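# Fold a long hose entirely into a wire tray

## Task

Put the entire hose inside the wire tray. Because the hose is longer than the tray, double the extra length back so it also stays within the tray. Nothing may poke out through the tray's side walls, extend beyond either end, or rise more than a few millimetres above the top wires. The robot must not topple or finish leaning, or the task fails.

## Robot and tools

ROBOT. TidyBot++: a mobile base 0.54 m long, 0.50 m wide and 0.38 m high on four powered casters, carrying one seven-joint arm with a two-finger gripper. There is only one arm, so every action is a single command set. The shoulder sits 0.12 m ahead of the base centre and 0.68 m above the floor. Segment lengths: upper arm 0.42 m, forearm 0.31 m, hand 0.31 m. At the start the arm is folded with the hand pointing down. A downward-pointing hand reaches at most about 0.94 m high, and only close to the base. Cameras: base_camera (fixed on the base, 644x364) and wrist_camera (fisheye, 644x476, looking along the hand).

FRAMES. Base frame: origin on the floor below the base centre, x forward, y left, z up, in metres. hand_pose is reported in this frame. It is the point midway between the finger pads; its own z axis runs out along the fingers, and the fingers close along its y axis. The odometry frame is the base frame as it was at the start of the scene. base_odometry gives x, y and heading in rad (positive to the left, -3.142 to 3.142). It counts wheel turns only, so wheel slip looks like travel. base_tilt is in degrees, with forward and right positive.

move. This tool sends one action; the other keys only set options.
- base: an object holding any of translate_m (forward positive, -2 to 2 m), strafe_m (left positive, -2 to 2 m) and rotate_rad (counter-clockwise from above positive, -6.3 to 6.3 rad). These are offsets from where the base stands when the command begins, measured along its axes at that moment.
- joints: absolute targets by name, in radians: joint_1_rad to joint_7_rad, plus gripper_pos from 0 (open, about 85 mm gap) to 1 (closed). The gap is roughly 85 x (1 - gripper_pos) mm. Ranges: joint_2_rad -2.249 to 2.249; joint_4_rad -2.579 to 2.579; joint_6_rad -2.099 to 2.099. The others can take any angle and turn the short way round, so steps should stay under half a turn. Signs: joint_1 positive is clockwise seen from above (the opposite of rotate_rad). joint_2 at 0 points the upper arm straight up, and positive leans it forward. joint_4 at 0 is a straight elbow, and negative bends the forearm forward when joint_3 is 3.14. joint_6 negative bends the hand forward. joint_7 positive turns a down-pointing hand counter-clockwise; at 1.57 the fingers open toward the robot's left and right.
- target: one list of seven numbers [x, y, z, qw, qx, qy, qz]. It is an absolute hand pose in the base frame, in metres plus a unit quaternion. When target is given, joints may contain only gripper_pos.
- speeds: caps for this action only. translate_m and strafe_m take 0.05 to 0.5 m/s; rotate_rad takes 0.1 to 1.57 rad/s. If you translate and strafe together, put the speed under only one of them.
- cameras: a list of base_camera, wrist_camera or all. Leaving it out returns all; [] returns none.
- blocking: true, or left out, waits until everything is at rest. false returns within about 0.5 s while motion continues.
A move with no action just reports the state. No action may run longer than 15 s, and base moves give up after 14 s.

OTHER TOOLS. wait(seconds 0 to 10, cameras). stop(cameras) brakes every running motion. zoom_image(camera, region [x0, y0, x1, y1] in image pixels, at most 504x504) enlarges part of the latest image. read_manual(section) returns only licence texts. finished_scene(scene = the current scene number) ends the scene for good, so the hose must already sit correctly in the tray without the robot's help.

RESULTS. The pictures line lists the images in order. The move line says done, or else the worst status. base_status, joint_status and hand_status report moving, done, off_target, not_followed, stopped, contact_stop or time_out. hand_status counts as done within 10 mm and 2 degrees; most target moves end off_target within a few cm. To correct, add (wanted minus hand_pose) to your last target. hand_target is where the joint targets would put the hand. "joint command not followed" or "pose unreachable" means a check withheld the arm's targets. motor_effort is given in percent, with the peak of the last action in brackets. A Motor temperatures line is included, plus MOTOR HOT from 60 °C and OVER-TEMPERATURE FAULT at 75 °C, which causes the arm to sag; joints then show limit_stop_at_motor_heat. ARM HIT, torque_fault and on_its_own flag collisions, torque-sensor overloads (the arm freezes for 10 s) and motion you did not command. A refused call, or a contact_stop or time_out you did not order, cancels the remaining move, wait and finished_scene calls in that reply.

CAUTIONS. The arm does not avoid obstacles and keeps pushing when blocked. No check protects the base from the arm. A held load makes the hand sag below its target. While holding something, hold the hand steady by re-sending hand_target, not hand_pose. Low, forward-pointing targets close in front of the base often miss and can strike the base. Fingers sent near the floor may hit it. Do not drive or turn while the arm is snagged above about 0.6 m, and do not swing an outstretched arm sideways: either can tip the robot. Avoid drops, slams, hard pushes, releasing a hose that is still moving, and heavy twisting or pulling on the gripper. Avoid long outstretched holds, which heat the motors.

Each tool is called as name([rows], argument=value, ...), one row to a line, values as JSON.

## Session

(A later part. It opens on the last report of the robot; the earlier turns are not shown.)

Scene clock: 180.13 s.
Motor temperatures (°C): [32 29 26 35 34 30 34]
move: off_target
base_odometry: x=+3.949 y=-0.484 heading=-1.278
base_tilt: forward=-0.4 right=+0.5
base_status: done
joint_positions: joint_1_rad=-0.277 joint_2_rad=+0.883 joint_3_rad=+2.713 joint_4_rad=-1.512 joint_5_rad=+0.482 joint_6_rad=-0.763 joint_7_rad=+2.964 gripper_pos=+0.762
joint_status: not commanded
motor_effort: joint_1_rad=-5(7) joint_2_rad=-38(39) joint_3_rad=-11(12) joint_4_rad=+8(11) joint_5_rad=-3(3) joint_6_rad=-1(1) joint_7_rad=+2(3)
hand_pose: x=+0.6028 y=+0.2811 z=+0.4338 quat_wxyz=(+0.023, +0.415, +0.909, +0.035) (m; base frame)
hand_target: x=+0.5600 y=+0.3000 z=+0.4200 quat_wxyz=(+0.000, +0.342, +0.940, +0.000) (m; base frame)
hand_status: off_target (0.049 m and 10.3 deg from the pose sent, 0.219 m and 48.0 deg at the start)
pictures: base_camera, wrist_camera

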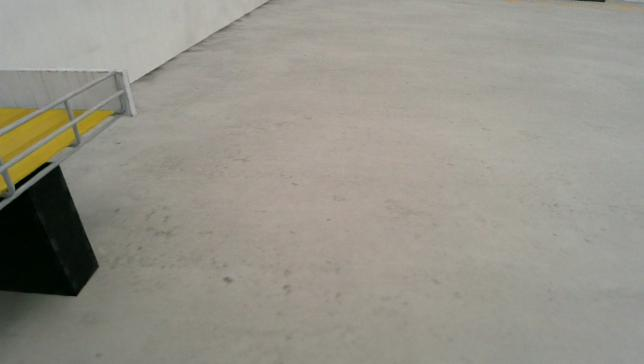

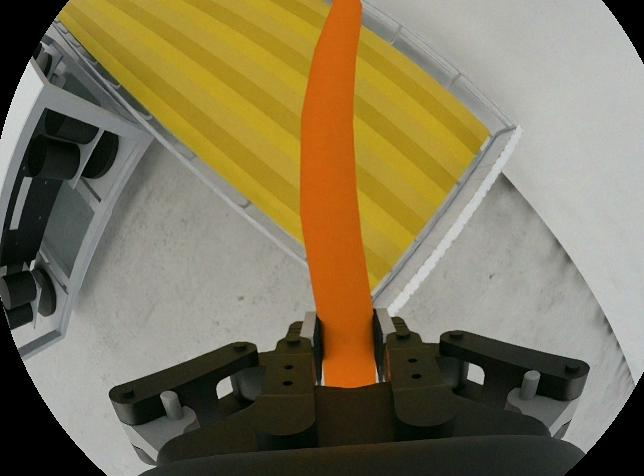

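move(target=[0.47, 0.40, 0.33, 0, 0.259, 0.966, 0], cameras=["wrist_camera", "base_camera"])

Scene clock: 182.30 s.
Motor temperatures (°C): [32 29 26 35 34 30 34]
move: off_target
base_odometry: x=+3.949 y=-0.484 heading=-1.278
base_tilt: forward=-0.3 right=+0.5
base_status: not commanded
joint_positions: joint_1_rad=-0.501 joint_2_rad=+1.010 joint_3_rad=+2.776 joint_4_rad=-1.502 joint_5_rad=+0.624 joint_6_rad=-0.757 joint_7_rad=+2.909 gripper_pos=+0.762
joint_status: not commanded
motor_effort: joint_1_rad=-15(16) joint_2_rad=-33(38) joint_3_rad=-18(18) joint_4_rad=+4(8) joint_5_rad=-7(7) joint_6_rad=+4(4) joint_7_rad=+3(3)
hand_pose: x=+0.5503 y=+0.3284 z=+0.3632 quat_wxyz=(+0.046, +0.306, +0.951, -0.025) (m; base frame)
hand_target: x=+0.4700 y=+0.4000 z=+0.3300 quat_wxyz=(+0.000, +0.259, +0.966, +0.000) (m; base frame)
hand_status: off_target (0.113 m and 8.2 deg from the pose sent, 0.206 m and 19.6 deg at the start)
pictures: base_camera, wrist_camera

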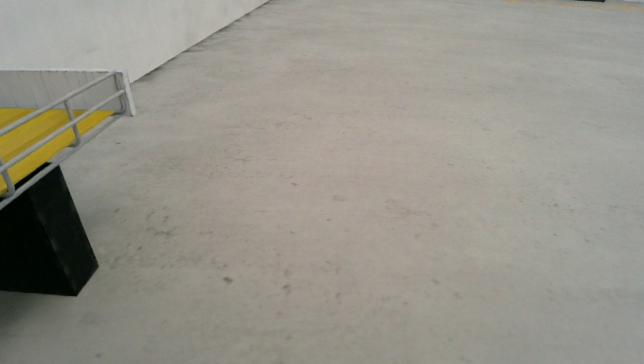

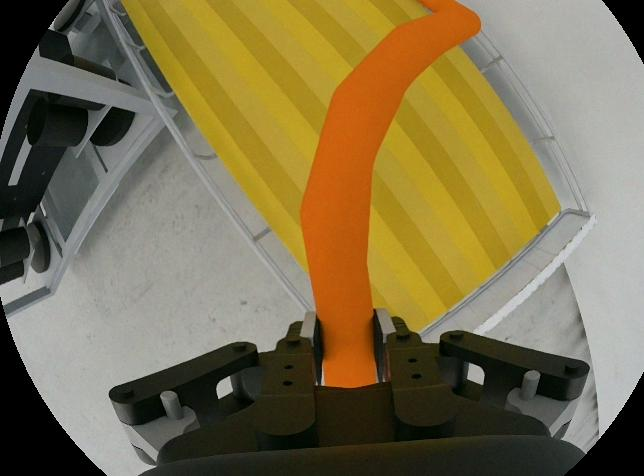

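move(target=[0.53, 0.37, 0.38, 0, 0.707, 0.707, 0], cameras=["wrist_camera"])

move(target=[0.50, 0.39, 0.34, 0, 0.94, 0.34, 0], cameras=["wrist_camera"])

Scene clock: 184.27 s.
Motor temperatures (°C): [32 29 26 35 34 30 34]
move: off_target
base_odometry: x=+3.949 y=-0.484 heading=-1.278
base_tilt: forward=-0.3 right=+0.6
base_status: not commanded
joint_positions: joint_1_rad=-0.531 joint_2_rad=+0.990 joint_3_rad=+2.899 joint_4_rad=-1.463 joint_5_rad=+0.383 joint_6_rad=-0.757 joint_7_rad=+2.228 gripper_pos=+0.762
joint_status: not commanded
motor_effort: joint_1_rad=-6(14) joint_2_rad=-42(42) joint_3_rad=-10(18) joint_4_rad=+8(10) joint_5_rad=-4(7) joint_6_rad=+1(4) joint_7_rad=+1(3)
hand_pose: x=+0.5569 y=+0.3244 z=+0.3694 quat_wxyz=(+0.027, +0.692, +0.722, -0.012) (m; base frame)
hand_target: x=+0.5300 y=+0.3700 z=+0.3800 quat_wxyz=(+0.000, +0.707, +0.707, +0.000) (m; base frame)
hand_status: off_target (0.054 m and 4.2 deg from the pose sent, 0.049 m and 54.7 deg at the start)
pictures: wrist_camera

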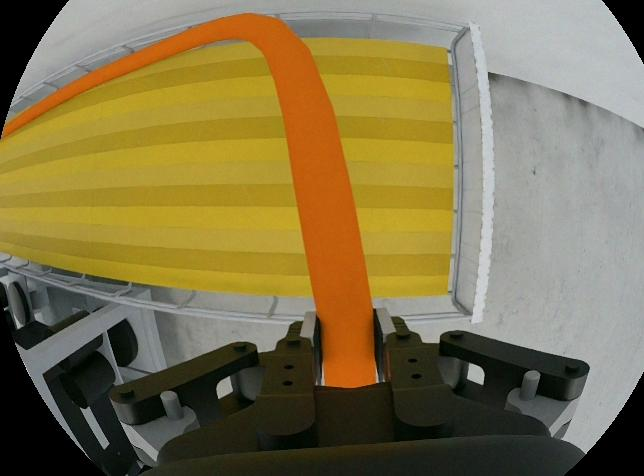

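Scene clock: 185.90 s.
Motor temperatures (°C): [32 29 26 35 34 30 34]
move: off_target
base_odometry: x=+3.949 y=-0.484 heading=-1.278
base_tilt: forward=-0.3 right=+0.5
base_status: not commanded
joint_positions: joint_1_rad=-0.728 joint_2_rad=+1.014 joint_3_rad=+3.094 joint_4_rad=-1.486 joint_5_rad=+0.141 joint_6_rad=-0.722 joint_7_rad=+1.478 gripper_pos=+0.762
joint_status: not commanded
motor_effort: joint_1_rad=-2(7) joint_2_rad=-46(47) joint_3_rad=-5(10) joint_4_rad=+12(14) joint_5_rad=-3(4) joint_6_rad=+3(3) joint_7_rad=-1(2)
hand_pose: x=+0.5087 y=+0.3470 z=+0.3429 quat_wxyz=(+0.038, +0.925, +0.376, -0.026) (m; base frame)
hand_target: x=+0.5000 y=+0.3900 z=+0.3400 quat_wxyz=(+0.000, +0.940, +0.340, +0.000) (m; base frame)
hand_status: off_target (0.044 m and 6.9 deg from the pose sent, 0.092 m and 52.7 deg at the start)
pictures: wrist_camera

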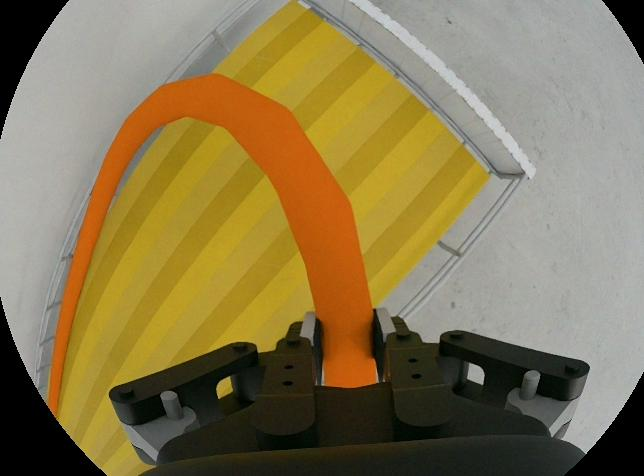

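move(target=[0.48, 0.44, 0.28, 0, 0.97, 0.242, 0], cameras=["wrist_camera"])

move(target=[0.48, 0.44, 0.20, 0, 0.985, 0.174, 0], cameras=["wrist_camera"])

Scene clock: 187.57 s.
Motor temperatures (°C): [32 29 26 35 34 30 34]
move: off_target
base_odometry: x=+3.949 y=-0.484 heading=-1.278
base_tilt: forward=-0.4 right=+0.5
base_status: not commanded
joint_positions: joint_1_rad=-0.828 joint_2_rad=+1.171 joint_3_rad=+3.176 joint_4_rad=-1.400 joint_5_rad=+0.055 joint_6_rad=-0.707 joint_7_rad=+1.249 gripper_pos=+0.762
joint_status: not commanded
motor_effort: joint_1_rad=-6(7) joint_2_rad=-48(50) joint_3_rad=-7(8) joint_4_rad=+12(14) joint_5_rad=-4(4) joint_6_rad=+3(3) joint_7_rad=+1(2)
hand_pose: x=+0.4894 y=+0.3594 z=+0.2729 quat_wxyz=(+0.064, +0.962, +0.263, -0.040) (m; base frame)
hand_target: x=+0.4800 y=+0.4400 z=+0.2800 quat_wxyz=(+0.000, +0.970, +0.242, +0.000) (m; base frame)
hand_status: off_target (0.081 m and 9.0 deg from the pose sent, 0.116 m and 17.1 deg at the start)
pictures: wrist_camera

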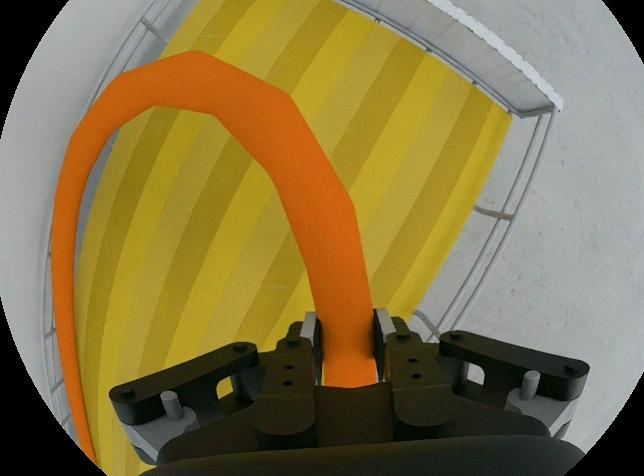

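Scene clock: 188.90 s.
Motor temperatures (°C): [32 29 26 35 34 30 34]
move: off_target
base_odometry: x=+3.949 y=-0.484 heading=-1.278
base_tilt: forward=-0.3 right=+0.5
base_status: not commanded
joint_positions: joint_1_rad=-0.855 joint_2_rad=+1.347 joint_3_rad=+3.205 joint_4_rad=-1.320 joint_5_rad=-0.027 joint_6_rad=-0.618 joint_7_rad=+1.162 gripper_pos=+0.762
joint_status: not commanded
motor_effort: joint_1_rad=-5(7) joint_2_rad=-50(53) joint_3_rad=-6(7) joint_4_rad=+11(13) joint_5_rad=-3(4) joint_6_rad=+2(4) joint_7_rad=+1(1)
hand_pose: x=+0.4774 y=+0.3637 z=+0.1876 quat_wxyz=(+0.061, +0.977, +0.201, -0.044) (m; base frame)
hand_target: x=+0.4800 y=+0.4400 z=+0.2000 quat_wxyz=(+0.000, +0.985, +0.174, +0.000) (m; base frame)
hand_status: off_target (0.077 m and 9.1 deg from the pose sent, 0.109 m and 13.7 deg at the start)
pictures: wrist_camera

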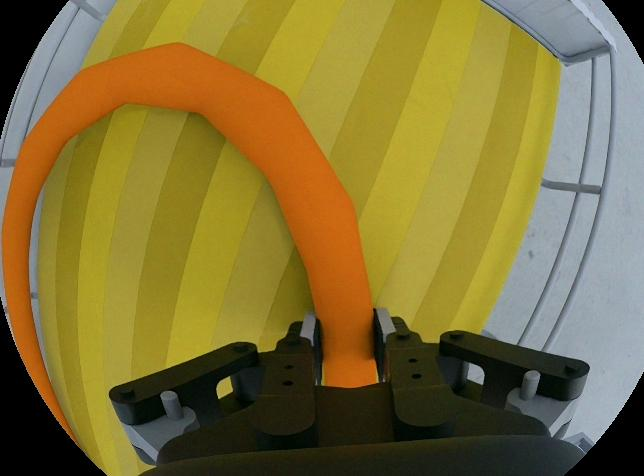

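move(joints={"gripper_pos": 0.5}, cameras=["wrist_camera"])

Scene clock: 189.87 s.
Motor temperatures (°C): [32 29 26 35 34 30 34]
move: done
base_odometry: x=+3.949 y=-0.484 heading=-1.278
base_tilt: forward=-0.4 right=+0.5
base_status: not commanded
joint_positions: joint_1_rad=-0.855 joint_2_rad=+1.347 joint_3_rad=+3.205 joint_4_rad=-1.319 joint_5_rad=-0.029 joint_6_rad=-0.616 joint_7_rad=+1.161 gripper_pos=+0.500
joint_status: all done
motor_effort: joint_1_rad=-4(6) joint_2_rad=-49(50) joint_3_rad=-5(6) joint_4_rad=+11(12) joint_5_rad=-3(3) joint_6_rad=+2(2) joint_7_rad=+0(1)
hand_pose: x=+0.4779 y=+0.3648 z=+0.1876 quat_wxyz=(+0.060, +0.977, +0.199, -0.043) (m; base frame)
hand_target: x=+0.4800 y=+0.4400 z=+0.2000 quat_wxyz=(+0.000, +0.985, +0.174, +0.000) (m; base frame)
hand_status: not commanded
pictures: wrist_camera

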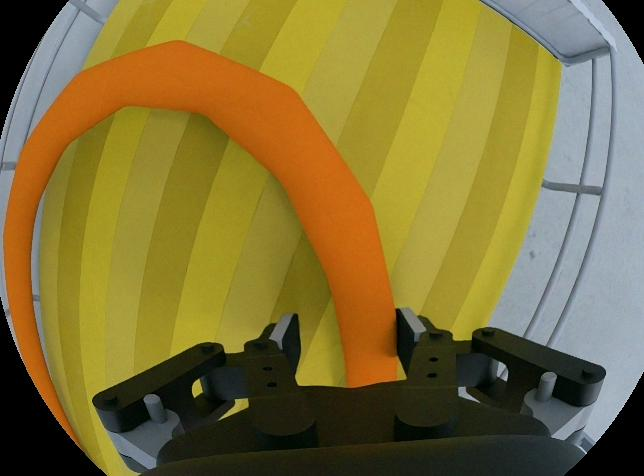

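move(target=[0.485, 0.415, 0.205, 0, 0.97, 0.242, 0], joints={"gripper_pos": 0.3}, cameras=["wrist_camera"])

Scene clock: 190.87 s.
Motor temperatures (°C): [32 29 26 35 34 30 34]
move: off_target
base_odometry: x=+3.949 y=-0.484 heading=-1.278
base_tilt: forward=-0.4 right=+0.5
base_status: not commanded
joint_positions: joint_1_rad=-0.848 joint_2_rad=+1.334 joint_3_rad=+3.197 joint_4_rad=-1.360 joint_5_rad=-0.029 joint_6_rad=-0.569 joint_7_rad=+1.212 gripper_pos=+0.300
joint_status: all done
motor_effort: joint_1_rad=-5(5) joint_2_rad=-48(49) joint_3_rad=-5(6) joint_4_rad=+10(12) joint_5_rad=-2(3) joint_6_rad=+2(2) joint_7_rad=+1(1)
hand_pose: x=+0.4748 y=+0.3624 z=+0.1878 quat_wxyz=(+0.050, +0.973, +0.221, -0.039) (m; base frame)
hand_target: x=+0.4850 y=+0.4150 z=+0.2050 quat_wxyz=(+0.000, +0.970, +0.242, +0.000) (m; base frame)
hand_status: off_target (0.056 m and 7.7 deg from the pose sent, 0.054 m and 9.8 deg at the start)
pictures: wrist_camera

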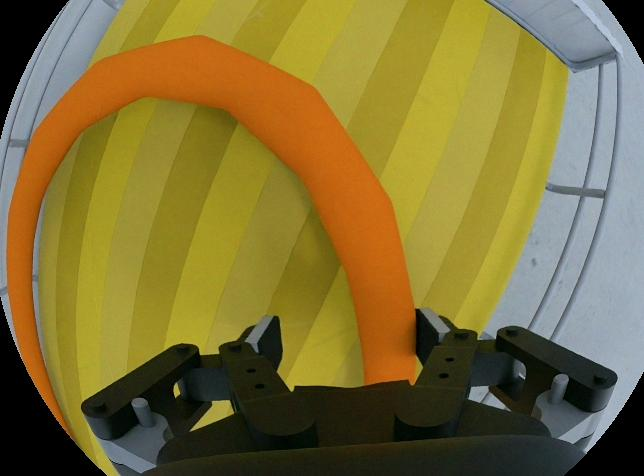

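move(target=[0.485, 0.395, 0.225, 0, 0.97, 0.242, 0], joints={"gripper_pos": 0.0}, cameras=["wrist_camera"])

move(target=[0.485, 0.375, 0.24, 0, 0.97, 0.242, 0], cameras=["wrist_camera"])

Scene clock: 191.93 s.
Motor temperatures (°C): [32 29 26 35 34 30 34]
move: off_target
base_odometry: x=+3.949 y=-0.484 heading=-1.278
base_tilt: forward=-0.3 right=+0.5
base_status: not commanded
joint_positions: joint_1_rad=-0.838 joint_2_rad=+1.268 joint_3_rad=+3.191 joint_4_rad=-1.438 joint_5_rad=-0.029 joint_6_rad=-0.538 joint_7_rad=+1.215 gripper_pos=+0.000
joint_status: all done
motor_effort: joint_1_rad=-4(5) joint_2_rad=-47(49) joint_3_rad=-4(5) joint_4_rad=+10(10) joint_5_rad=-1(2) joint_6_rad=+2(2) joint_7_rad=+0(1)
hand_pose: x=+0.4731 y=+0.3580 z=+0.2127 quat_wxyz=(+0.042, +0.975, +0.218, -0.032) (m; base frame)
hand_target: x=+0.4850 y=+0.3950 z=+0.2250 quat_wxyz=(+0.000, +0.970, +0.242, +0.000) (m; base frame)
hand_status: off_target (0.041 m and 6.7 deg from the pose sent, 0.051 m and 7.7 deg at the start)
pictures: wrist_camera

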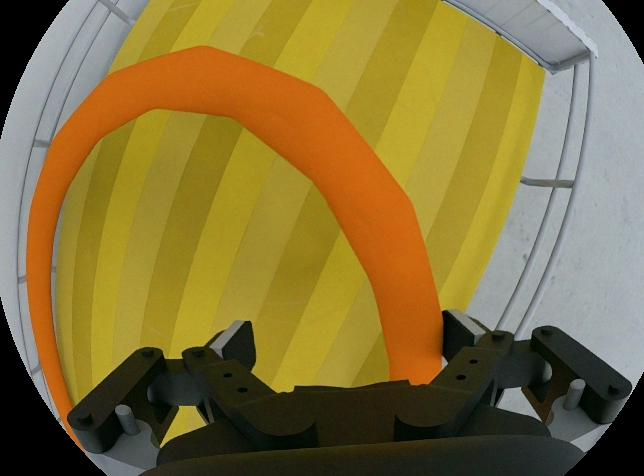

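Scene clock: 192.77 s.
Motor temperatures (°C): [32 29 26 35 34 30 34]
move: off_target
base_odometry: x=+3.949 y=-0.484 heading=-1.278
base_tilt: forward=-0.4 right=+0.5
base_status: not commanded
joint_positions: joint_1_rad=-0.820 joint_2_rad=+1.219 joint_3_rad=+3.179 joint_4_rad=-1.505 joint_5_rad=-0.029 joint_6_rad=-0.502 joint_7_rad=+1.233 gripper_pos=+0.000
joint_status: not commanded
motor_effort: joint_1_rad=-2(5) joint_2_rad=-45(47) joint_3_rad=-3(4) joint_4_rad=+8(10) joint_5_rad=-1(2) joint_6_rad=+1(2) joint_7_rad=+0(1)
hand_pose: x=+0.4703 y=+0.3515 z=+0.2292 quat_wxyz=(+0.032, +0.975, +0.219, -0.029) (m; base frame)
hand_target: x=+0.4850 y=+0.3750 z=+0.2400 quat_wxyz=(+0.000, +0.970, +0.242, +0.000) (m; base frame)
hand_status: off_target (0.030 m and 5.6 deg from the pose sent, 0.034 m and 6.7 deg at the start)
pictures: wrist_camera

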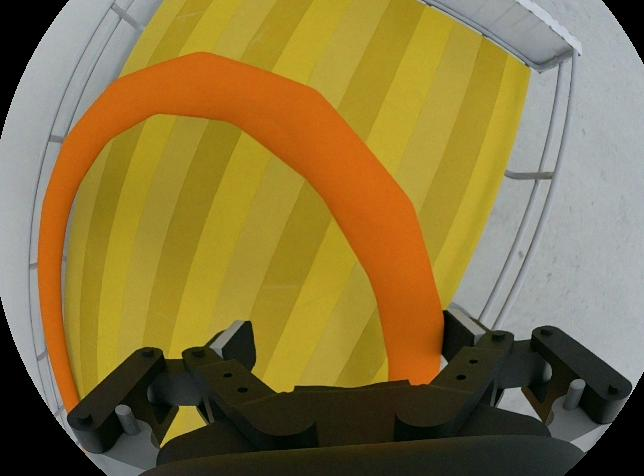

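move(target=[0.485, 0.325, 0.248, 0, 0.97, 0.242, 0], cameras=["wrist_camera"])

Scene clock: 193.93 s.
Motor temperatures (°C): [32 29 26 35 34 30 34]
move: off_target
base_odometry: x=+3.949 y=-0.484 heading=-1.278
base_tilt: forward=-0.3 right=+0.5
base_status: not commanded
joint_positions: joint_1_rad=-0.752 joint_2_rad=+1.161 joint_3_rad=+3.162 joint_4_rad=-1.635 joint_5_rad=-0.029 joint_6_rad=-0.404 joint_7_rad=+1.302 gripper_pos=+0.000
joint_status: not commanded
motor_effort: joint_1_rad=+0(2) joint_2_rad=-41(45) joint_3_rad=-1(3) joint_4_rad=+6(8) joint_5_rad=+0(1) joint_6_rad=+0(1) joint_7_rad=+1(1)
hand_pose: x=+0.4707 y=+0.3186 z=+0.2428 quat_wxyz=(+0.018, +0.975, +0.222, -0.023) (m; base frame)
hand_target: x=+0.4850 y=+0.3250 z=+0.2480 quat_wxyz=(+0.000, +0.970, +0.242, +0.000) (m; base frame)
hand_status: off_target (0.016 m and 4.1 deg from the pose sent, 0.036 m and 5.6 deg at the start)
pictures: wrist_camera

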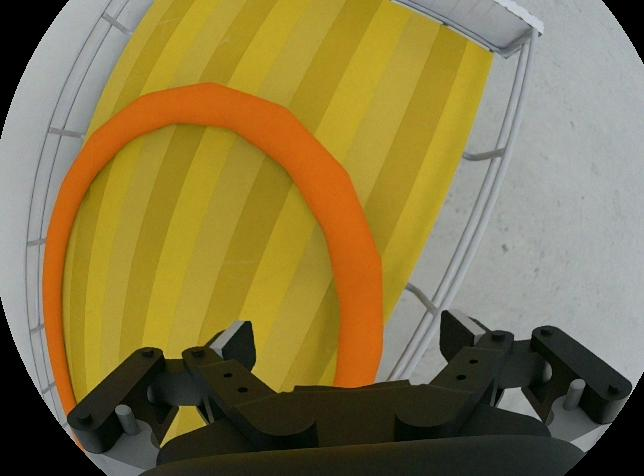

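move(target=[0.42, 0.33, 0.40, 0, 1.0, 0.0, 0], cameras=["wrist_camera"])

move(target=[0.25, 0.36, 0.62, 0, 1.0, 0.0, 0], cameras=["wrist_camera"])

Scene clock: 195.90 s.
Motor temperatures (°C): [32 29 26 35 34 30 34]
move: off_target
base_odometry: x=+3.949 y=-0.484 heading=-1.278
base_tilt: forward=-0.3 right=+0.5
base_status: not commanded
joint_positions: joint_1_rad=-0.875 joint_2_rad=+0.777 joint_3_rad=+3.231 joint_4_rad=-1.846 joint_5_rad=-0.102 joint_6_rad=-0.463 joint_7_rad=+0.932 gripper_pos=+0.000
joint_status: not commanded
motor_effort: joint_1_rad=-1(2) joint_2_rad=-36(43) joint_3_rad=+0(2) joint_4_rad=+8(9) joint_5_rad=+0(0) joint_6_rad=+1(1) joint_7_rad=+0(1)
hand_pose: x=+0.4444 y=+0.3389 z=+0.3980 quat_wxyz=(-0.014, +0.999, +0.042, +0.027) (m; base frame)
hand_target: x=+0.4200 y=+0.3300 z=+0.4000 quat_wxyz=(+0.000, +1.000, +0.000, +0.000) (m; base frame)
hand_status: off_target (0.026 m and 5.9 deg from the pose sent, 0.166 m and 25.9 deg at the start)
pictures: wrist_camera

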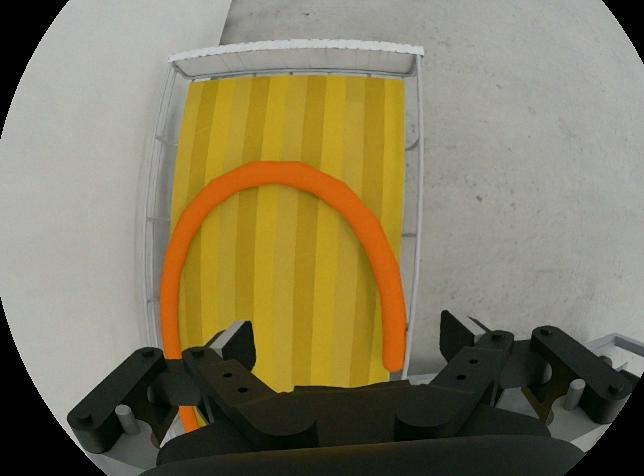

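Scene clock: 197.93 s.
Motor temperatures (°C): [32 29 26 35 34 30 34]
move: off_target
base_odometry: x=+3.949 y=-0.484 heading=-1.278
base_tilt: forward=-0.4 right=+0.4
base_status: not commanded
joint_positions: joint_1_rad=-0.997 joint_2_rad=+0.291 joint_3_rad=+2.903 joint_4_rad=-1.841 joint_5_rad=+0.037 joint_6_rad=-0.992 joint_7_rad=+0.330 gripper_pos=+0.000
joint_status: not commanded
motor_effort: joint_1_rad=+0(2) joint_2_rad=-25(38) joint_3_rad=-2(2) joint_4_rad=+13(15) joint_5_rad=+0(1) joint_6_rad=+0(1) joint_7_rad=+1(1)
hand_pose: x=+0.2541 y=+0.3664 z=+0.6098 quat_wxyz=(-0.018, +1.000, +0.002, -0.013) (m; base frame)
hand_target: x=+0.2500 y=+0.3600 z=+0.6200 quat_wxyz=(+0.000, +1.000, +0.000, +0.000) (m; base frame)
hand_status: off_target (0.013 m and 2.6 deg from the pose sent, 0.296 m and 5.9 deg at the start)
pictures: wrist_camera

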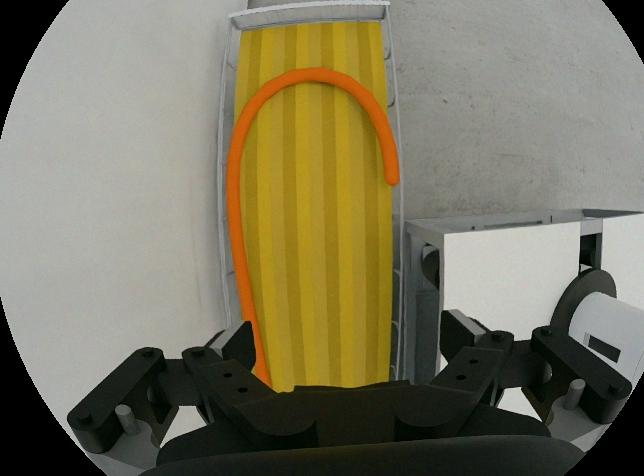

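zoom_image(camera="wrist_camera", region=[200, 0, 430, 390])

Scaled by 1.292.

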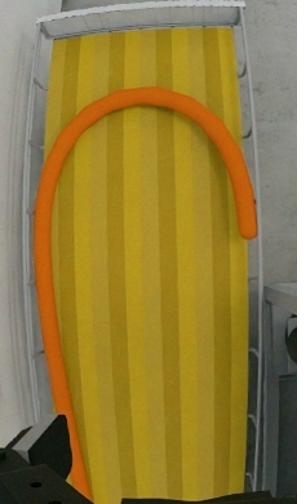

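move(target=[0.20, 0.56, 0.45, 0, 1.0, 0.0, 0], cameras=["wrist_camera"])

Scene clock: 200.20 s.
Motor temperatures (°C): [32 29 26 35 34 30 34]
move: off_target
base_odometry: x=+3.949 y=-0.484 heading=-1.278
base_tilt: forward=-0.4 right=+0.5
base_status: not commanded
joint_positions: joint_1_rad=-1.452 joint_2_rad=+0.846 joint_3_rad=+3.218 joint_4_rad=-1.404 joint_5_rad=-0.045 joint_6_rad=-0.960 joint_7_rad=+0.268 gripper_pos=+0.000
joint_status: not commanded
motor_effort: joint_1_rad=-1(2) joint_2_rad=-42(44) joint_3_rad=+0(3) joint_4_rad=+13(15) joint_5_rad=+0(1) joint_6_rad=+0(1) joint_7_rad=+0(1)
hand_pose: x=+0.2100 y=+0.5316 z=+0.4525 quat_wxyz=(+0.035, +0.999, +0.035, +0.003) (m; base frame)
hand_target: x=+0.2000 y=+0.5600 z=+0.4500 quat_wxyz=(+0.000, +1.000, +0.000, +0.000) (m; base frame)
hand_status: off_target (0.030 m and 5.6 deg from the pose sent, 0.257 m and 2.6 deg at the start)
pictures: wrist_camera

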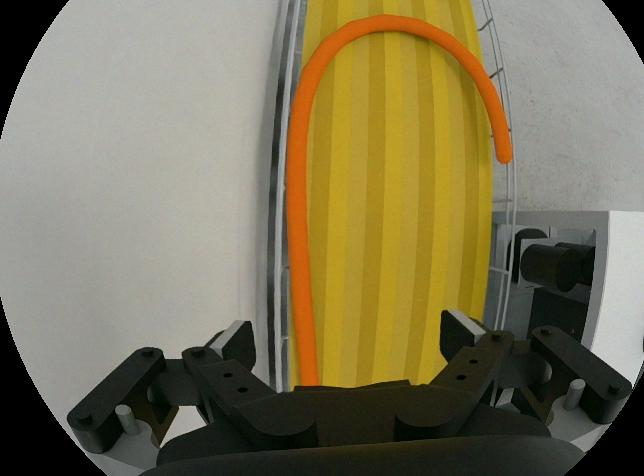

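move(target=[0.22, 0.42, 0.50, 0, 1.0, 0.0, 0], base={"translate_m": -0.6}, cameras=["wrist_camera"])

Scene clock: 203.03 s.
Motor temperatures (°C): [32 29 26 35 34 30 34]
move: off_target
base_odometry: x=+3.776 y=+0.090 heading=-1.278
base_tilt: forward=-0.4 right=+0.5
base_status: done
joint_positions: joint_1_rad=-1.357 joint_2_rad=+0.560 joint_3_rad=+3.164 joint_4_rad=-1.833 joint_5_rad=-0.043 joint_6_rad=-0.807 joint_7_rad=+0.268 gripper_pos=+0.000
joint_status: not commanded
motor_effort: joint_1_rad=+0(4) joint_2_rad=-32(43) joint_3_rad=-1(3) joint_4_rad=+11(12) joint_5_rad=+0(1) joint_6_rad=+0(1) joint_7_rad=+0(1)
hand_pose: x=+0.2073 y=+0.4107 z=+0.4972 quat_wxyz=(+0.026, +1.000, +0.002, -0.016) (m; base frame)
hand_target: x=+0.2200 y=+0.4200 z=+0.5000 quat_wxyz=(+0.000, +1.000, +0.000, +0.000) (m; base frame)
hand_status: off_target (0.016 m and 3.5 deg from the pose sent, 0.122 m and 5.6 deg at the start)
pictures: wrist_camera

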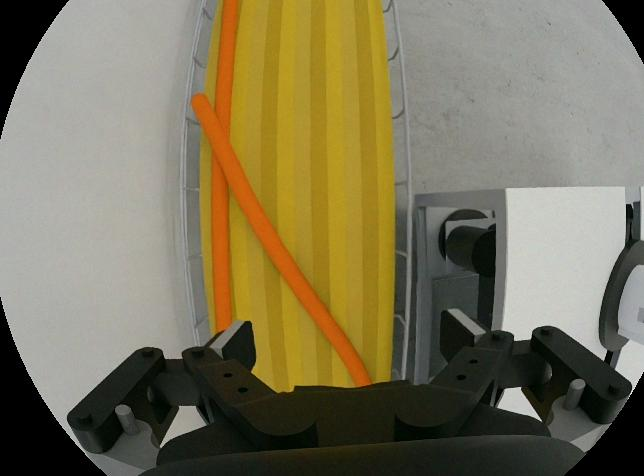

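move(target=[0.245, 0.505, 0.32, 0, 0.966, 0.259, 0], joints={"gripper_pos": 0.2}, cameras=["wrist_camera"])

Scene clock: 205.60 s.
Motor temperatures (°C): [32 29 26 35 34 30 34]
move: off_target
base_odometry: x=+3.776 y=+0.090 heading=-1.278
base_tilt: forward=-0.4 right=+0.5
base_status: not commanded
joint_positions: joint_1_rad=-1.357 joint_2_rad=+1.009 joint_3_rad=+3.183 joint_4_rad=-1.603 joint_5_rad=-0.051 joint_6_rad=-0.600 joint_7_rad=+0.784 gripper_pos=+0.200
joint_status: all done
motor_effort: joint_1_rad=-1(2) joint_2_rad=-41(43) joint_3_rad=-1(1) joint_4_rad=+8(12) joint_5_rad=+0(1) joint_6_rad=+0(1) joint_7_rad=+0(1)
hand_pose: x=+0.2366 y=+0.4792 z=+0.3239 quat_wxyz=(+0.032, +0.968, +0.249, -0.013) (m; base frame)
hand_target: x=+0.2450 y=+0.5050 z=+0.3200 quat_wxyz=(+0.000, +0.966, +0.259, +0.000) (m; base frame)
hand_status: off_target (0.027 m and 4.2 deg from the pose sent, 0.204 m and 30.0 deg at the start)
pictures: wrist_camera

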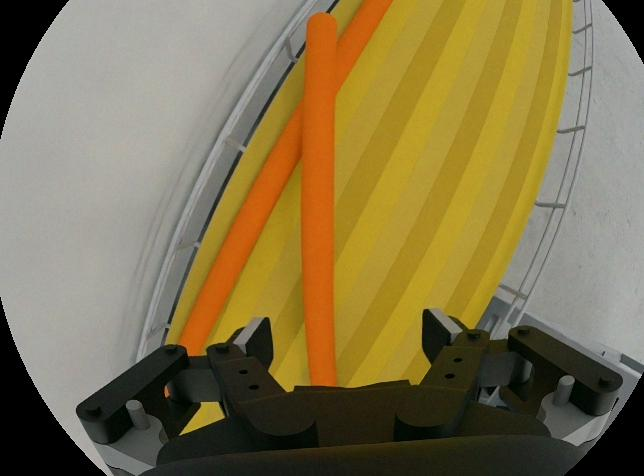

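move(target=[0.295, 0.552, 0.235, 0, 0.966, 0.259, 0], cameras=["wrist_camera"])

Scene clock: 207.23 s.
Motor temperatures (°C): [32 29 26 35 34 30 34]
move: off_target
base_odometry: x=+3.776 y=+0.090 heading=-1.278
base_tilt: forward=-0.5 right=+0.5
base_status: not commanded
joint_positions: joint_1_rad=-1.307 joint_2_rad=+1.258 joint_3_rad=+3.183 joint_4_rad=-1.295 joint_5_rad=-0.051 joint_6_rad=-0.600 joint_7_rad=+0.833 gripper_pos=+0.200
joint_status: not commanded
motor_effort: joint_1_rad=+0(2) joint_2_rad=-46(48) joint_3_rad=-1(1) joint_4_rad=+9(10) joint_5_rad=+0(0) joint_6_rad=+0(1) joint_7_rad=+0(1)
hand_pose: x=+0.2819 y=+0.5481 z=+0.2383 quat_wxyz=(+0.007, +0.967, +0.254, +0.002) (m; base frame)
hand_target: x=+0.2950 y=+0.5520 z=+0.2350 quat_wxyz=(+0.000, +0.966, +0.259, +0.000) (m; base frame)
hand_status: off_target (0.014 m and 1.0 deg from the pose sent, 0.129 m and 4.2 deg at the start)
pictures: wrist_camera

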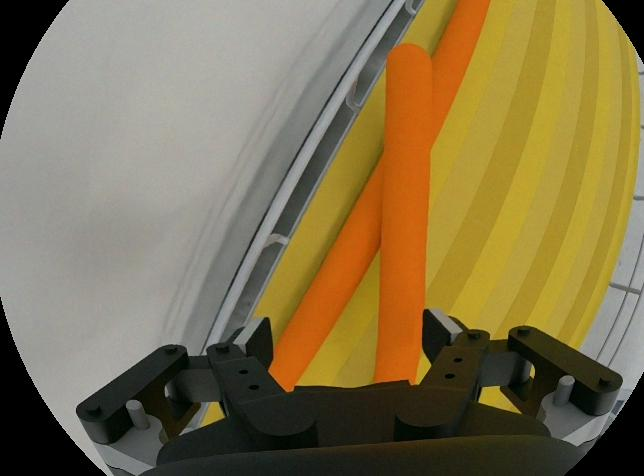

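move(target=[0.306, 0.530, 0.208, 0, 0.966, 0.259, 0], cameras=["wrist_camera"])

Scene clock: 208.23 s.
Motor temperatures (°C): [32 29 26 35 33 30 34]
move: off_target
base_odometry: x=+3.776 y=+0.090 heading=-1.278
base_tilt: forward=-0.4 right=+0.5
base_status: not commanded
joint_positions: joint_1_rad=-1.280 joint_2_rad=+1.290 joint_3_rad=+3.188 joint_4_rad=-1.311 joint_5_rad=-0.069 joint_6_rad=-0.559 joint_7_rad=+0.886 gripper_pos=+0.200
joint_status: not commanded
motor_effort: joint_1_rad=+0(2) joint_2_rad=-46(48) joint_3_rad=-1(1) joint_4_rad=+9(10) joint_5_rad=+0(0) joint_6_rad=+0(1) joint_7_rad=-1(1)
hand_pose: x=+0.2942 y=+0.5329 z=+0.2172 quat_wxyz=(+0.009, +0.966, +0.259, -0.001) (m; base frame)
hand_target: x=+0.3060 y=+0.5300 z=+0.2080 quat_wxyz=(+0.000, +0.966, +0.259, +0.000) (m; base frame)
hand_status: off_target (0.015 m and 1.1 deg from the pose sent, 0.043 m and 1.0 deg at the start)
pictures: wrist_camera

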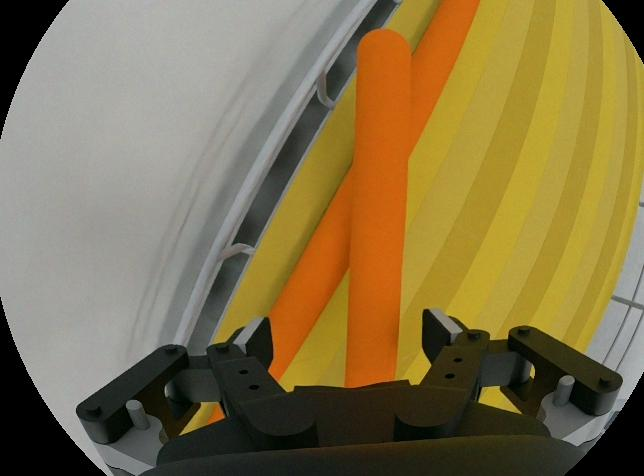

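move(target=[0.309, 0.518, 0.206, 0, 0.966, 0.259, 0], cameras=[])

move(joints={"gripper_pos": 0.88}, cameras=["wrist_camera"])

Scene clock: 209.13 s.
Motor temperatures (°C): [32 29 26 35 33 30 34]
move: off_target
base_odometry: x=+3.776 y=+0.090 heading=-1.278
base_tilt: forward=-0.4 right=+0.5
base_status: not commanded
joint_positions: joint_1_rad=-1.273 joint_2_rad=+1.291 joint_3_rad=+3.188 joint_4_rad=-1.350 joint_5_rad=-0.076 joint_6_rad=-0.538 joint_7_rad=+0.907 gripper_pos=+0.200
joint_status: not commanded
motor_effort: joint_1_rad=+1(1) joint_2_rad=-45(47) joint_3_rad=-1(1) joint_4_rad=+8(9) joint_5_rad=+0(0) joint_6_rad=+0(1) joint_7_rad=+1(1)
hand_pose: x=+0.2925 y=+0.5162 z=+0.2110 quat_wxyz=(+0.016, +0.965, +0.262, -0.007) (m; base frame)
hand_target: x=+0.3090 y=+0.5180 z=+0.2060 quat_wxyz=(+0.000, +0.966, +0.259, +0.000) (m; base frame)
hand_status: off_target (0.017 m and 2.1 deg from the pose sent, 0.024 m and 1.1 deg at the start)
pictures: none
No camera images: "cameras" was empty.

Scene clock: 210.07 s.
Motor temperatures (°C): [32 29 26 35 33 30 34]
move: off_target
base_odometry: x=+3.776 y=+0.090 heading=-1.278
base_tilt: forward=-0.3 right=+0.6
base_status: not commanded
joint_positions: joint_1_rad=-1.273 joint_2_rad=+1.291 joint_3_rad=+3.188 joint_4_rad=-1.350 joint_5_rad=-0.077 joint_6_rad=-0.538 joint_7_rad=+0.907 gripper_pos=+0.763
joint_status: gripper_pos off_target (ended at +0.763, target +0.880)
motor_effort: joint_1_rad=+0(1) joint_2_rad=-45(46) joint_3_rad=-1(2) joint_4_rad=+8(9) joint_5_rad=+0(0) joint_6_rad=+0(1) joint_7_rad=+1(1)
hand_pose: x=+0.2926 y=+0.5162 z=+0.2110 quat_wxyz=(+0.016, +0.965, +0.261, -0.007) (m; base frame)
hand_target: x=+0.3090 y=+0.5180 z=+0.2060 quat_wxyz=(+0.000, +0.966, +0.259, +0.000) (m; base frame)
hand_status: not commanded
pictures: wrist_camera

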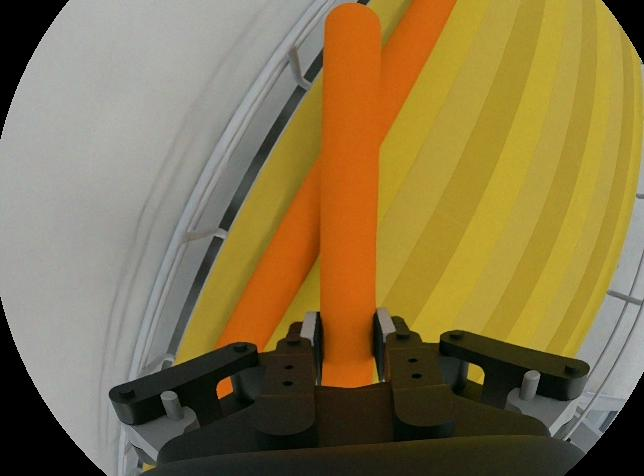

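move(target=[0.31, 0.50, 0.29, 0, 0.975, 0.22, 0], cameras=[])

move(target=[0.335, 0.385, 0.28, 0, 0.995, 0.10, 0], cameras=["wrist_camera"])

Scene clock: 211.40 s.
Motor temperatures (°C): [32 29 26 35 33 30 34]
move: off_target
base_odometry: x=+3.776 y=+0.090 heading=-1.278
base_tilt: forward=-0.4 right=+0.5
base_status: not commanded
joint_positions: joint_1_rad=-1.266 joint_2_rad=+1.112 joint_3_rad=+3.191 joint_4_rad=-1.491 joint_5_rad=-0.077 joint_6_rad=-0.538 joint_7_rad=+0.907 gripper_pos=+0.763
joint_status: not commanded
motor_effort: joint_1_rad=+0(2) joint_2_rad=-45(48) joint_3_rad=+0(1) joint_4_rad=+9(10) joint_5_rad=+0(1) joint_6_rad=+0(1) joint_7_rad=+1(1)
hand_pose: x=+0.2959 y=+0.5094 z=+0.2865 quat_wxyz=(+0.001, +0.967, +0.254, +0.003) (m; base frame)
hand_target: x=+0.3100 y=+0.5000 z=+0.2900 quat_wxyz=(+0.000, +0.975, +0.220, +0.000) (m; base frame)
hand_status: off_target (0.017 m and 4.1 deg from the pose sent, 0.082 m and 5.3 deg at the start)
pictures: none
No camera images: "cameras" was empty.

Scene clock: 212.87 s.
Motor temperatures (°C): [32 29 26 35 33 30 34]
move: off_target
base_odometry: x=+3.776 y=+0.090 heading=-1.278
base_tilt: forward=-0.4 right=+0.5
base_status: not commanded
joint_positions: joint_1_rad=-1.138 joint_2_rad=+1.056 joint_3_rad=+3.228 joint_4_rad=-1.829 joint_5_rad=-0.260 joint_6_rad=-0.318 joint_7_rad=+0.934 gripper_pos=+0.763
joint_status: not commanded
motor_effort: joint_1_rad=-1(2) joint_2_rad=-38(44) joint_3_rad=-1(2) joint_4_rad=+3(9) joint_5_rad=+0(1) joint_6_rad=-1(2) joint_7_rad=+0(1)
hand_pose: x=+0.3206 y=+0.3816 z=+0.2741 quat_wxyz=(+0.019, +0.994, +0.103, -0.015) (m; base frame)
hand_target: x=+0.3350 y=+0.3850 z=+0.2800 quat_wxyz=(+0.000, +0.995, +0.100, +0.000) (m; base frame)
hand_status: off_target (0.016 m and 2.9 deg from the pose sent, 0.131 m and 18.0 deg at the start)
pictures: wrist_camera

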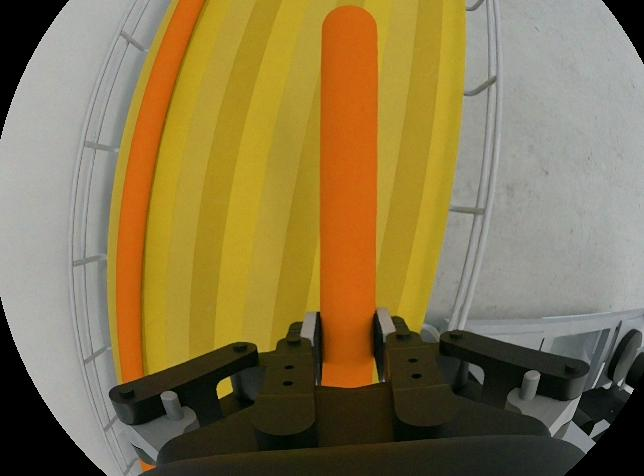

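move(target=[0.335, 0.372, 0.205, 0, 0.9994, 0.035, 0], cameras=["wrist_camera"])

Scene clock: 214.13 s.
Motor temperatures (°C): [32 29 26 35 33 30 34]
move: off_target
base_odometry: x=+3.776 y=+0.090 heading=-1.278
base_tilt: forward=-0.3 right=+0.6
base_status: not commanded
joint_positions: joint_1_rad=-1.098 joint_2_rad=+1.200 joint_3_rad=+3.219 joint_4_rad=-1.823 joint_5_rad=-0.398 joint_6_rad=-0.174 joint_7_rad=+0.959 gripper_pos=+0.763
joint_status: not commanded
motor_effort: joint_1_rad=-2(2) joint_2_rad=-37(40) joint_3_rad=-1(2) joint_4_rad=+0(5) joint_5_rad=+0(1) joint_6_rad=-1(2) joint_7_rad=+1(1)
hand_pose: x=+0.3294 y=+0.3600 z=+0.2108 quat_wxyz=(+0.019, +0.999, +0.032, -0.009) (m; base frame)
hand_target: x=+0.3350 y=+0.3720 z=+0.2050 quat_wxyz=(+0.000, +0.999, +0.035, +0.000) (m; base frame)
hand_status: off_target (0.014 m and 2.4 deg from the pose sent, 0.071 m and 8.3 deg at the start)
pictures: wrist_camera

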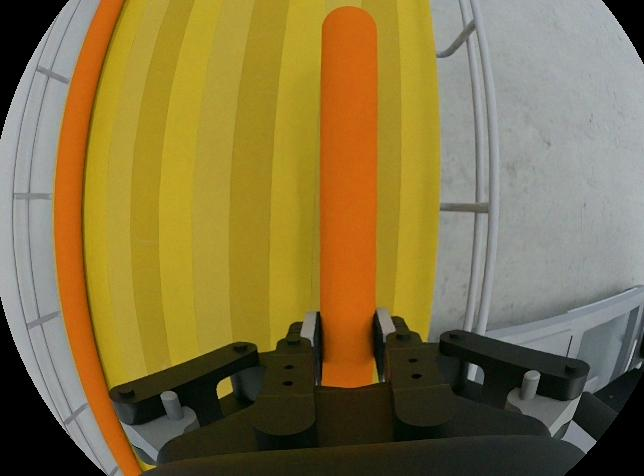

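move(target=[0.338, 0.366, 0.190, 0, 0.9998, 0.02, 0], cameras=["wrist_camera"])

move(joints={"gripper_pos": 0.5}, cameras=["wrist_camera"])

Scene clock: 215.00 s.
Motor temperatures (°C): [32 29 26 35 33 30 34]
move: off_target
base_odometry: x=+3.776 y=+0.090 heading=-1.278
base_tilt: forward=-0.4 right=+0.5
base_status: not commanded
joint_positions: joint_1_rad=-1.079 joint_2_rad=+1.229 joint_3_rad=+3.203 joint_4_rad=-1.817 joint_5_rad=-0.423 joint_6_rad=-0.143 joint_7_rad=+0.970 gripper_pos=+0.763
joint_status: not commanded
motor_effort: joint_1_rad=+0(3) joint_2_rad=-37(39) joint_3_rad=-2(3) joint_4_rad=+1(1) joint_5_rad=+0(1) joint_6_rad=-1(2) joint_7_rad=+1(1)
hand_pose: x=+0.3301 y=+0.3586 z=+0.1986 quat_wxyz=(+0.015, +1.000, +0.018, -0.009) (m; base frame)
hand_target: x=+0.3380 y=+0.3660 z=+0.1900 quat_wxyz=(+0.000, +1.000, +0.020, +0.000) (m; base frame)
hand_status: off_target (0.014 m and 2.0 deg from the pose sent, 0.023 m and 2.7 deg at the start)
pictures: wrist_camera

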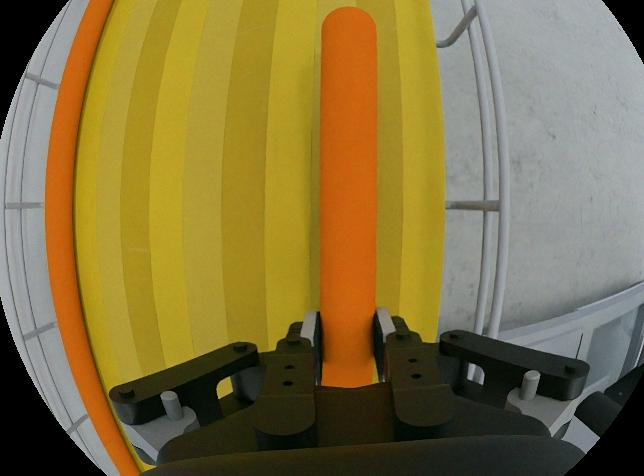

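Scene clock: 215.73 s.
Motor temperatures (°C): [32 29 26 35 33 30 34]
move: done
base_odometry: x=+3.776 y=+0.090 heading=-1.278
base_tilt: forward=-0.3 right=+0.4
base_status: not commanded
joint_positions: joint_1_rad=-1.079 joint_2_rad=+1.229 joint_3_rad=+3.197 joint_4_rad=-1.817 joint_5_rad=-0.424 joint_6_rad=-0.143 joint_7_rad=+0.970 gripper_pos=+0.500
joint_status: all done
motor_effort: joint_1_rad=-1(1) joint_2_rad=-38(38) joint_3_rad=-1(2) joint_4_rad=+1(2) joint_5_rad=+0(0) joint_6_rad=+0(1) joint_7_rad=+0(1)
hand_pose: x=+0.3271 y=+0.3601 z=+0.1985 quat_wxyz=(+0.014, +1.000, +0.019, -0.011) (m; base frame)
hand_target: x=+0.3380 y=+0.3660 z=+0.1900 quat_wxyz=(+0.000, +1.000, +0.020, +0.000) (m; base frame)
hand_status: not commanded
pictures: wrist_camera

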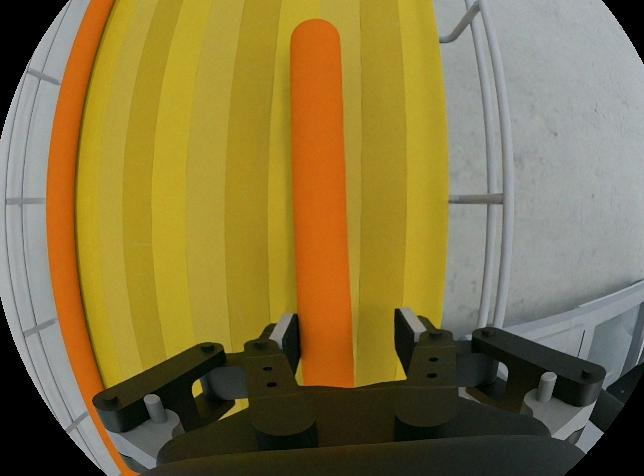

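move(target=[0.338, 0.392, 0.195, 0, 0.9998, 0.02, 0], joints={"gripper_pos": 0.1}, cameras=["wrist_camera"])

Scene clock: 216.70 s.
Motor temperatures (°C): [32 29 26 35 33 30 34]
move: off_target
base_odometry: x=+3.776 y=+0.090 heading=-1.278
base_tilt: forward=-0.4 right=+0.5
base_status: not commanded
joint_positions: joint_1_rad=-1.095 joint_2_rad=+1.230 joint_3_rad=+3.213 joint_4_rad=-1.749 joint_5_rad=-0.424 joint_6_rad=-0.152 joint_7_rad=+0.970 gripper_pos=+0.100
joint_status: all done
motor_effort: joint_1_rad=+0(2) joint_2_rad=-39(40) joint_3_rad=+0(1) joint_4_rad=+3(4) joint_5_rad=+0(1) joint_6_rad=+0(1) joint_7_rad=+1(1)
hand_pose: x=+0.3478 y=+0.3944 z=+0.2010 quat_wxyz=(-0.010, +1.000, +0.026, +0.009) (m; base frame)
hand_target: x=+0.3380 y=+0.3920 z=+0.1950 quat_wxyz=(+0.000, +1.000, +0.020, +0.000) (m; base frame)
hand_status: off_target (0.012 m and 1.6 deg from the pose sent, 0.034 m and 2.0 deg at the start)
pictures: wrist_camera

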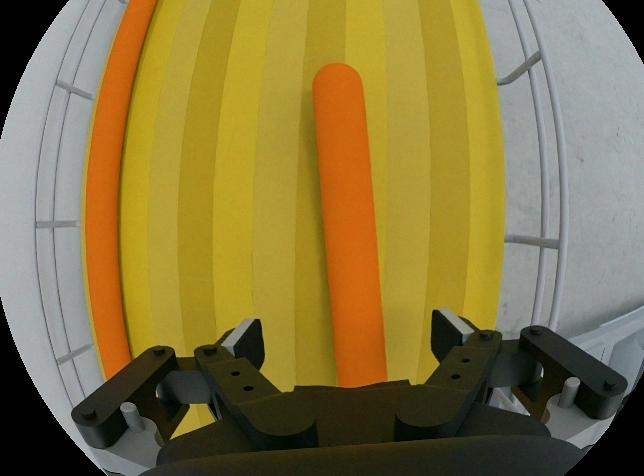

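move(target=[0.335, 0.38, 0.33, 0, 0.9998, 0.02, 0], joints={"gripper_pos": 0.0}, cameras=[])

move(target=[0.22, 0.42, 0.58, 0, 1.0, 0.0, 0], base={"translate_m": -0.15}, cameras=["wrist_camera"])

Scene clock: 218.43 s.
Motor temperatures (°C): [32 29 26 35 33 30 34]
move: off_target
base_odometry: x=+3.776 y=+0.090 heading=-1.278
base_tilt: forward=-0.4 right=+0.5
base_status: not commanded
joint_positions: joint_1_rad=-1.111 joint_2_rad=+0.925 joint_3_rad=+3.257 joint_4_rad=-1.877 joint_5_rad=-0.343 joint_6_rad=-0.290 joint_7_rad=+0.894 gripper_pos=+0.000
joint_status: all done
motor_effort: joint_1_rad=-1(2) joint_2_rad=-37(42) joint_3_rad=+0(1) joint_4_rad=+6(6) joint_5_rad=+0(1) joint_6_rad=+1(1) joint_7_rad=+0(1)
hand_pose: x=+0.3538 y=+0.3994 z=+0.3285 quat_wxyz=(-0.031, +0.999, +0.021, +0.016) (m; base frame)
hand_target: x=+0.3350 y=+0.3800 z=+0.3300 quat_wxyz=(+0.000, +1.000, +0.020, +0.000) (m; base frame)
hand_status: off_target (0.027 m and 4.0 deg from the pose sent, 0.130 m and 1.6 deg at the start)
pictures: none
No camera images: "cameras" was empty.

Scene clock: 220.50 s.
Motor temperatures (°C): [32 29 26 35 33 30 34]
move: off_target
base_odometry: x=+3.732 y=+0.234 heading=-1.278
base_tilt: forward=-0.4 right=+0.5
base_status: done
joint_positions: joint_1_rad=-1.229 joint_2_rad=+0.435 joint_3_rad=+3.035 joint_4_rad=-1.762 joint_5_rad=+0.017 joint_6_rad=-0.921 joint_7_rad=+0.242 gripper_pos=+0.000
joint_status: not commanded
motor_effort: joint_1_rad=+0(4) joint_2_rad=-30(39) joint_3_rad=-2(2) joint_4_rad=+13(14) joint_5_rad=-1(1) joint_6_rad=+1(1) joint_7_rad=+0(2)
hand_pose: x=+0.2234 y=+0.4259 z=+0.5693 quat_wxyz=(-0.016, +1.000, +0.003, -0.012) (m; base frame)
hand_target: x=+0.2200 y=+0.4200 z=+0.5800 quat_wxyz=(+0.000, +1.000, +0.000, +0.000) (m; base frame)
hand_status: off_target (0.013 m and 2.3 deg from the pose sent, 0.286 m and 4.6 deg at the start)
pictures: wrist_camera

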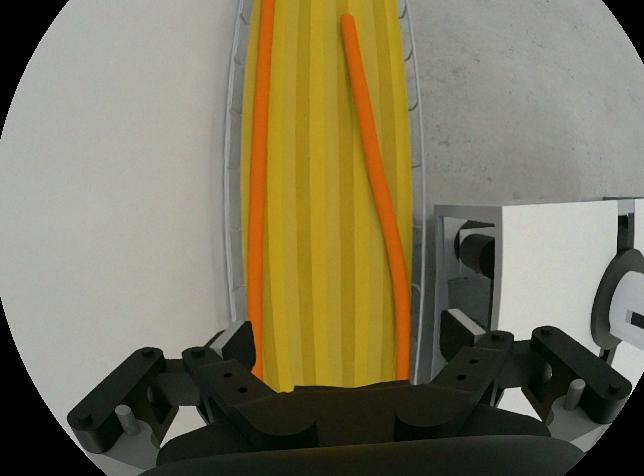

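move(base={"translate_m": -0.72}, cameras=["wrist_camera", "base_camera"])

Scene clock: 223.47 s.
Motor temperatures (°C): [32 29 26 35 33 30 34]
move: done
base_odometry: x=+3.524 y=+0.923 heading=-1.278
base_tilt: forward=-0.4 right=+0.5
base_status: done
joint_positions: joint_1_rad=-1.232 joint_2_rad=+0.435 joint_3_rad=+3.026 joint_4_rad=-1.761 joint_5_rad=+0.022 joint_6_rad=-0.924 joint_7_rad=+0.241 gripper_pos=+0.000
joint_status: not commanded
motor_effort: joint_1_rad=+0(3) joint_2_rad=-30(32) joint_3_rad=-2(3) joint_4_rad=+13(15) joint_5_rad=+0(1) joint_6_rad=+0(1) joint_7_rad=+0(1)
hand_pose: x=+0.2192 y=+0.4264 z=+0.5698 quat_wxyz=(-0.015, +1.000, +0.010, -0.012) (m; base frame)
hand_target: x=+0.2200 y=+0.4200 z=+0.5800 quat_wxyz=(+0.000, +1.000, +0.000, +0.000) (m; base frame)
hand_status: not commanded
pictures: base_camera, wrist_camera

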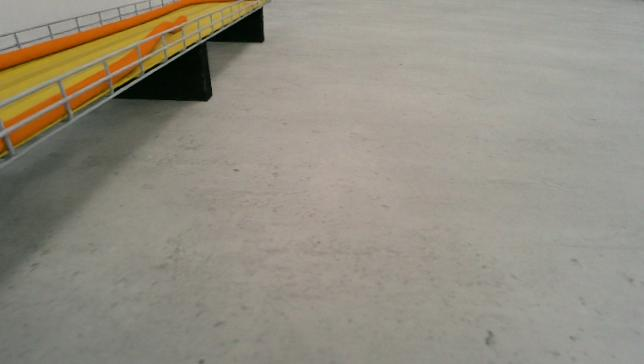

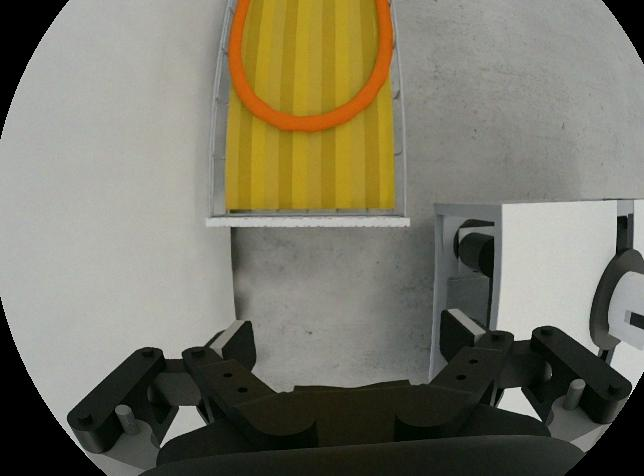

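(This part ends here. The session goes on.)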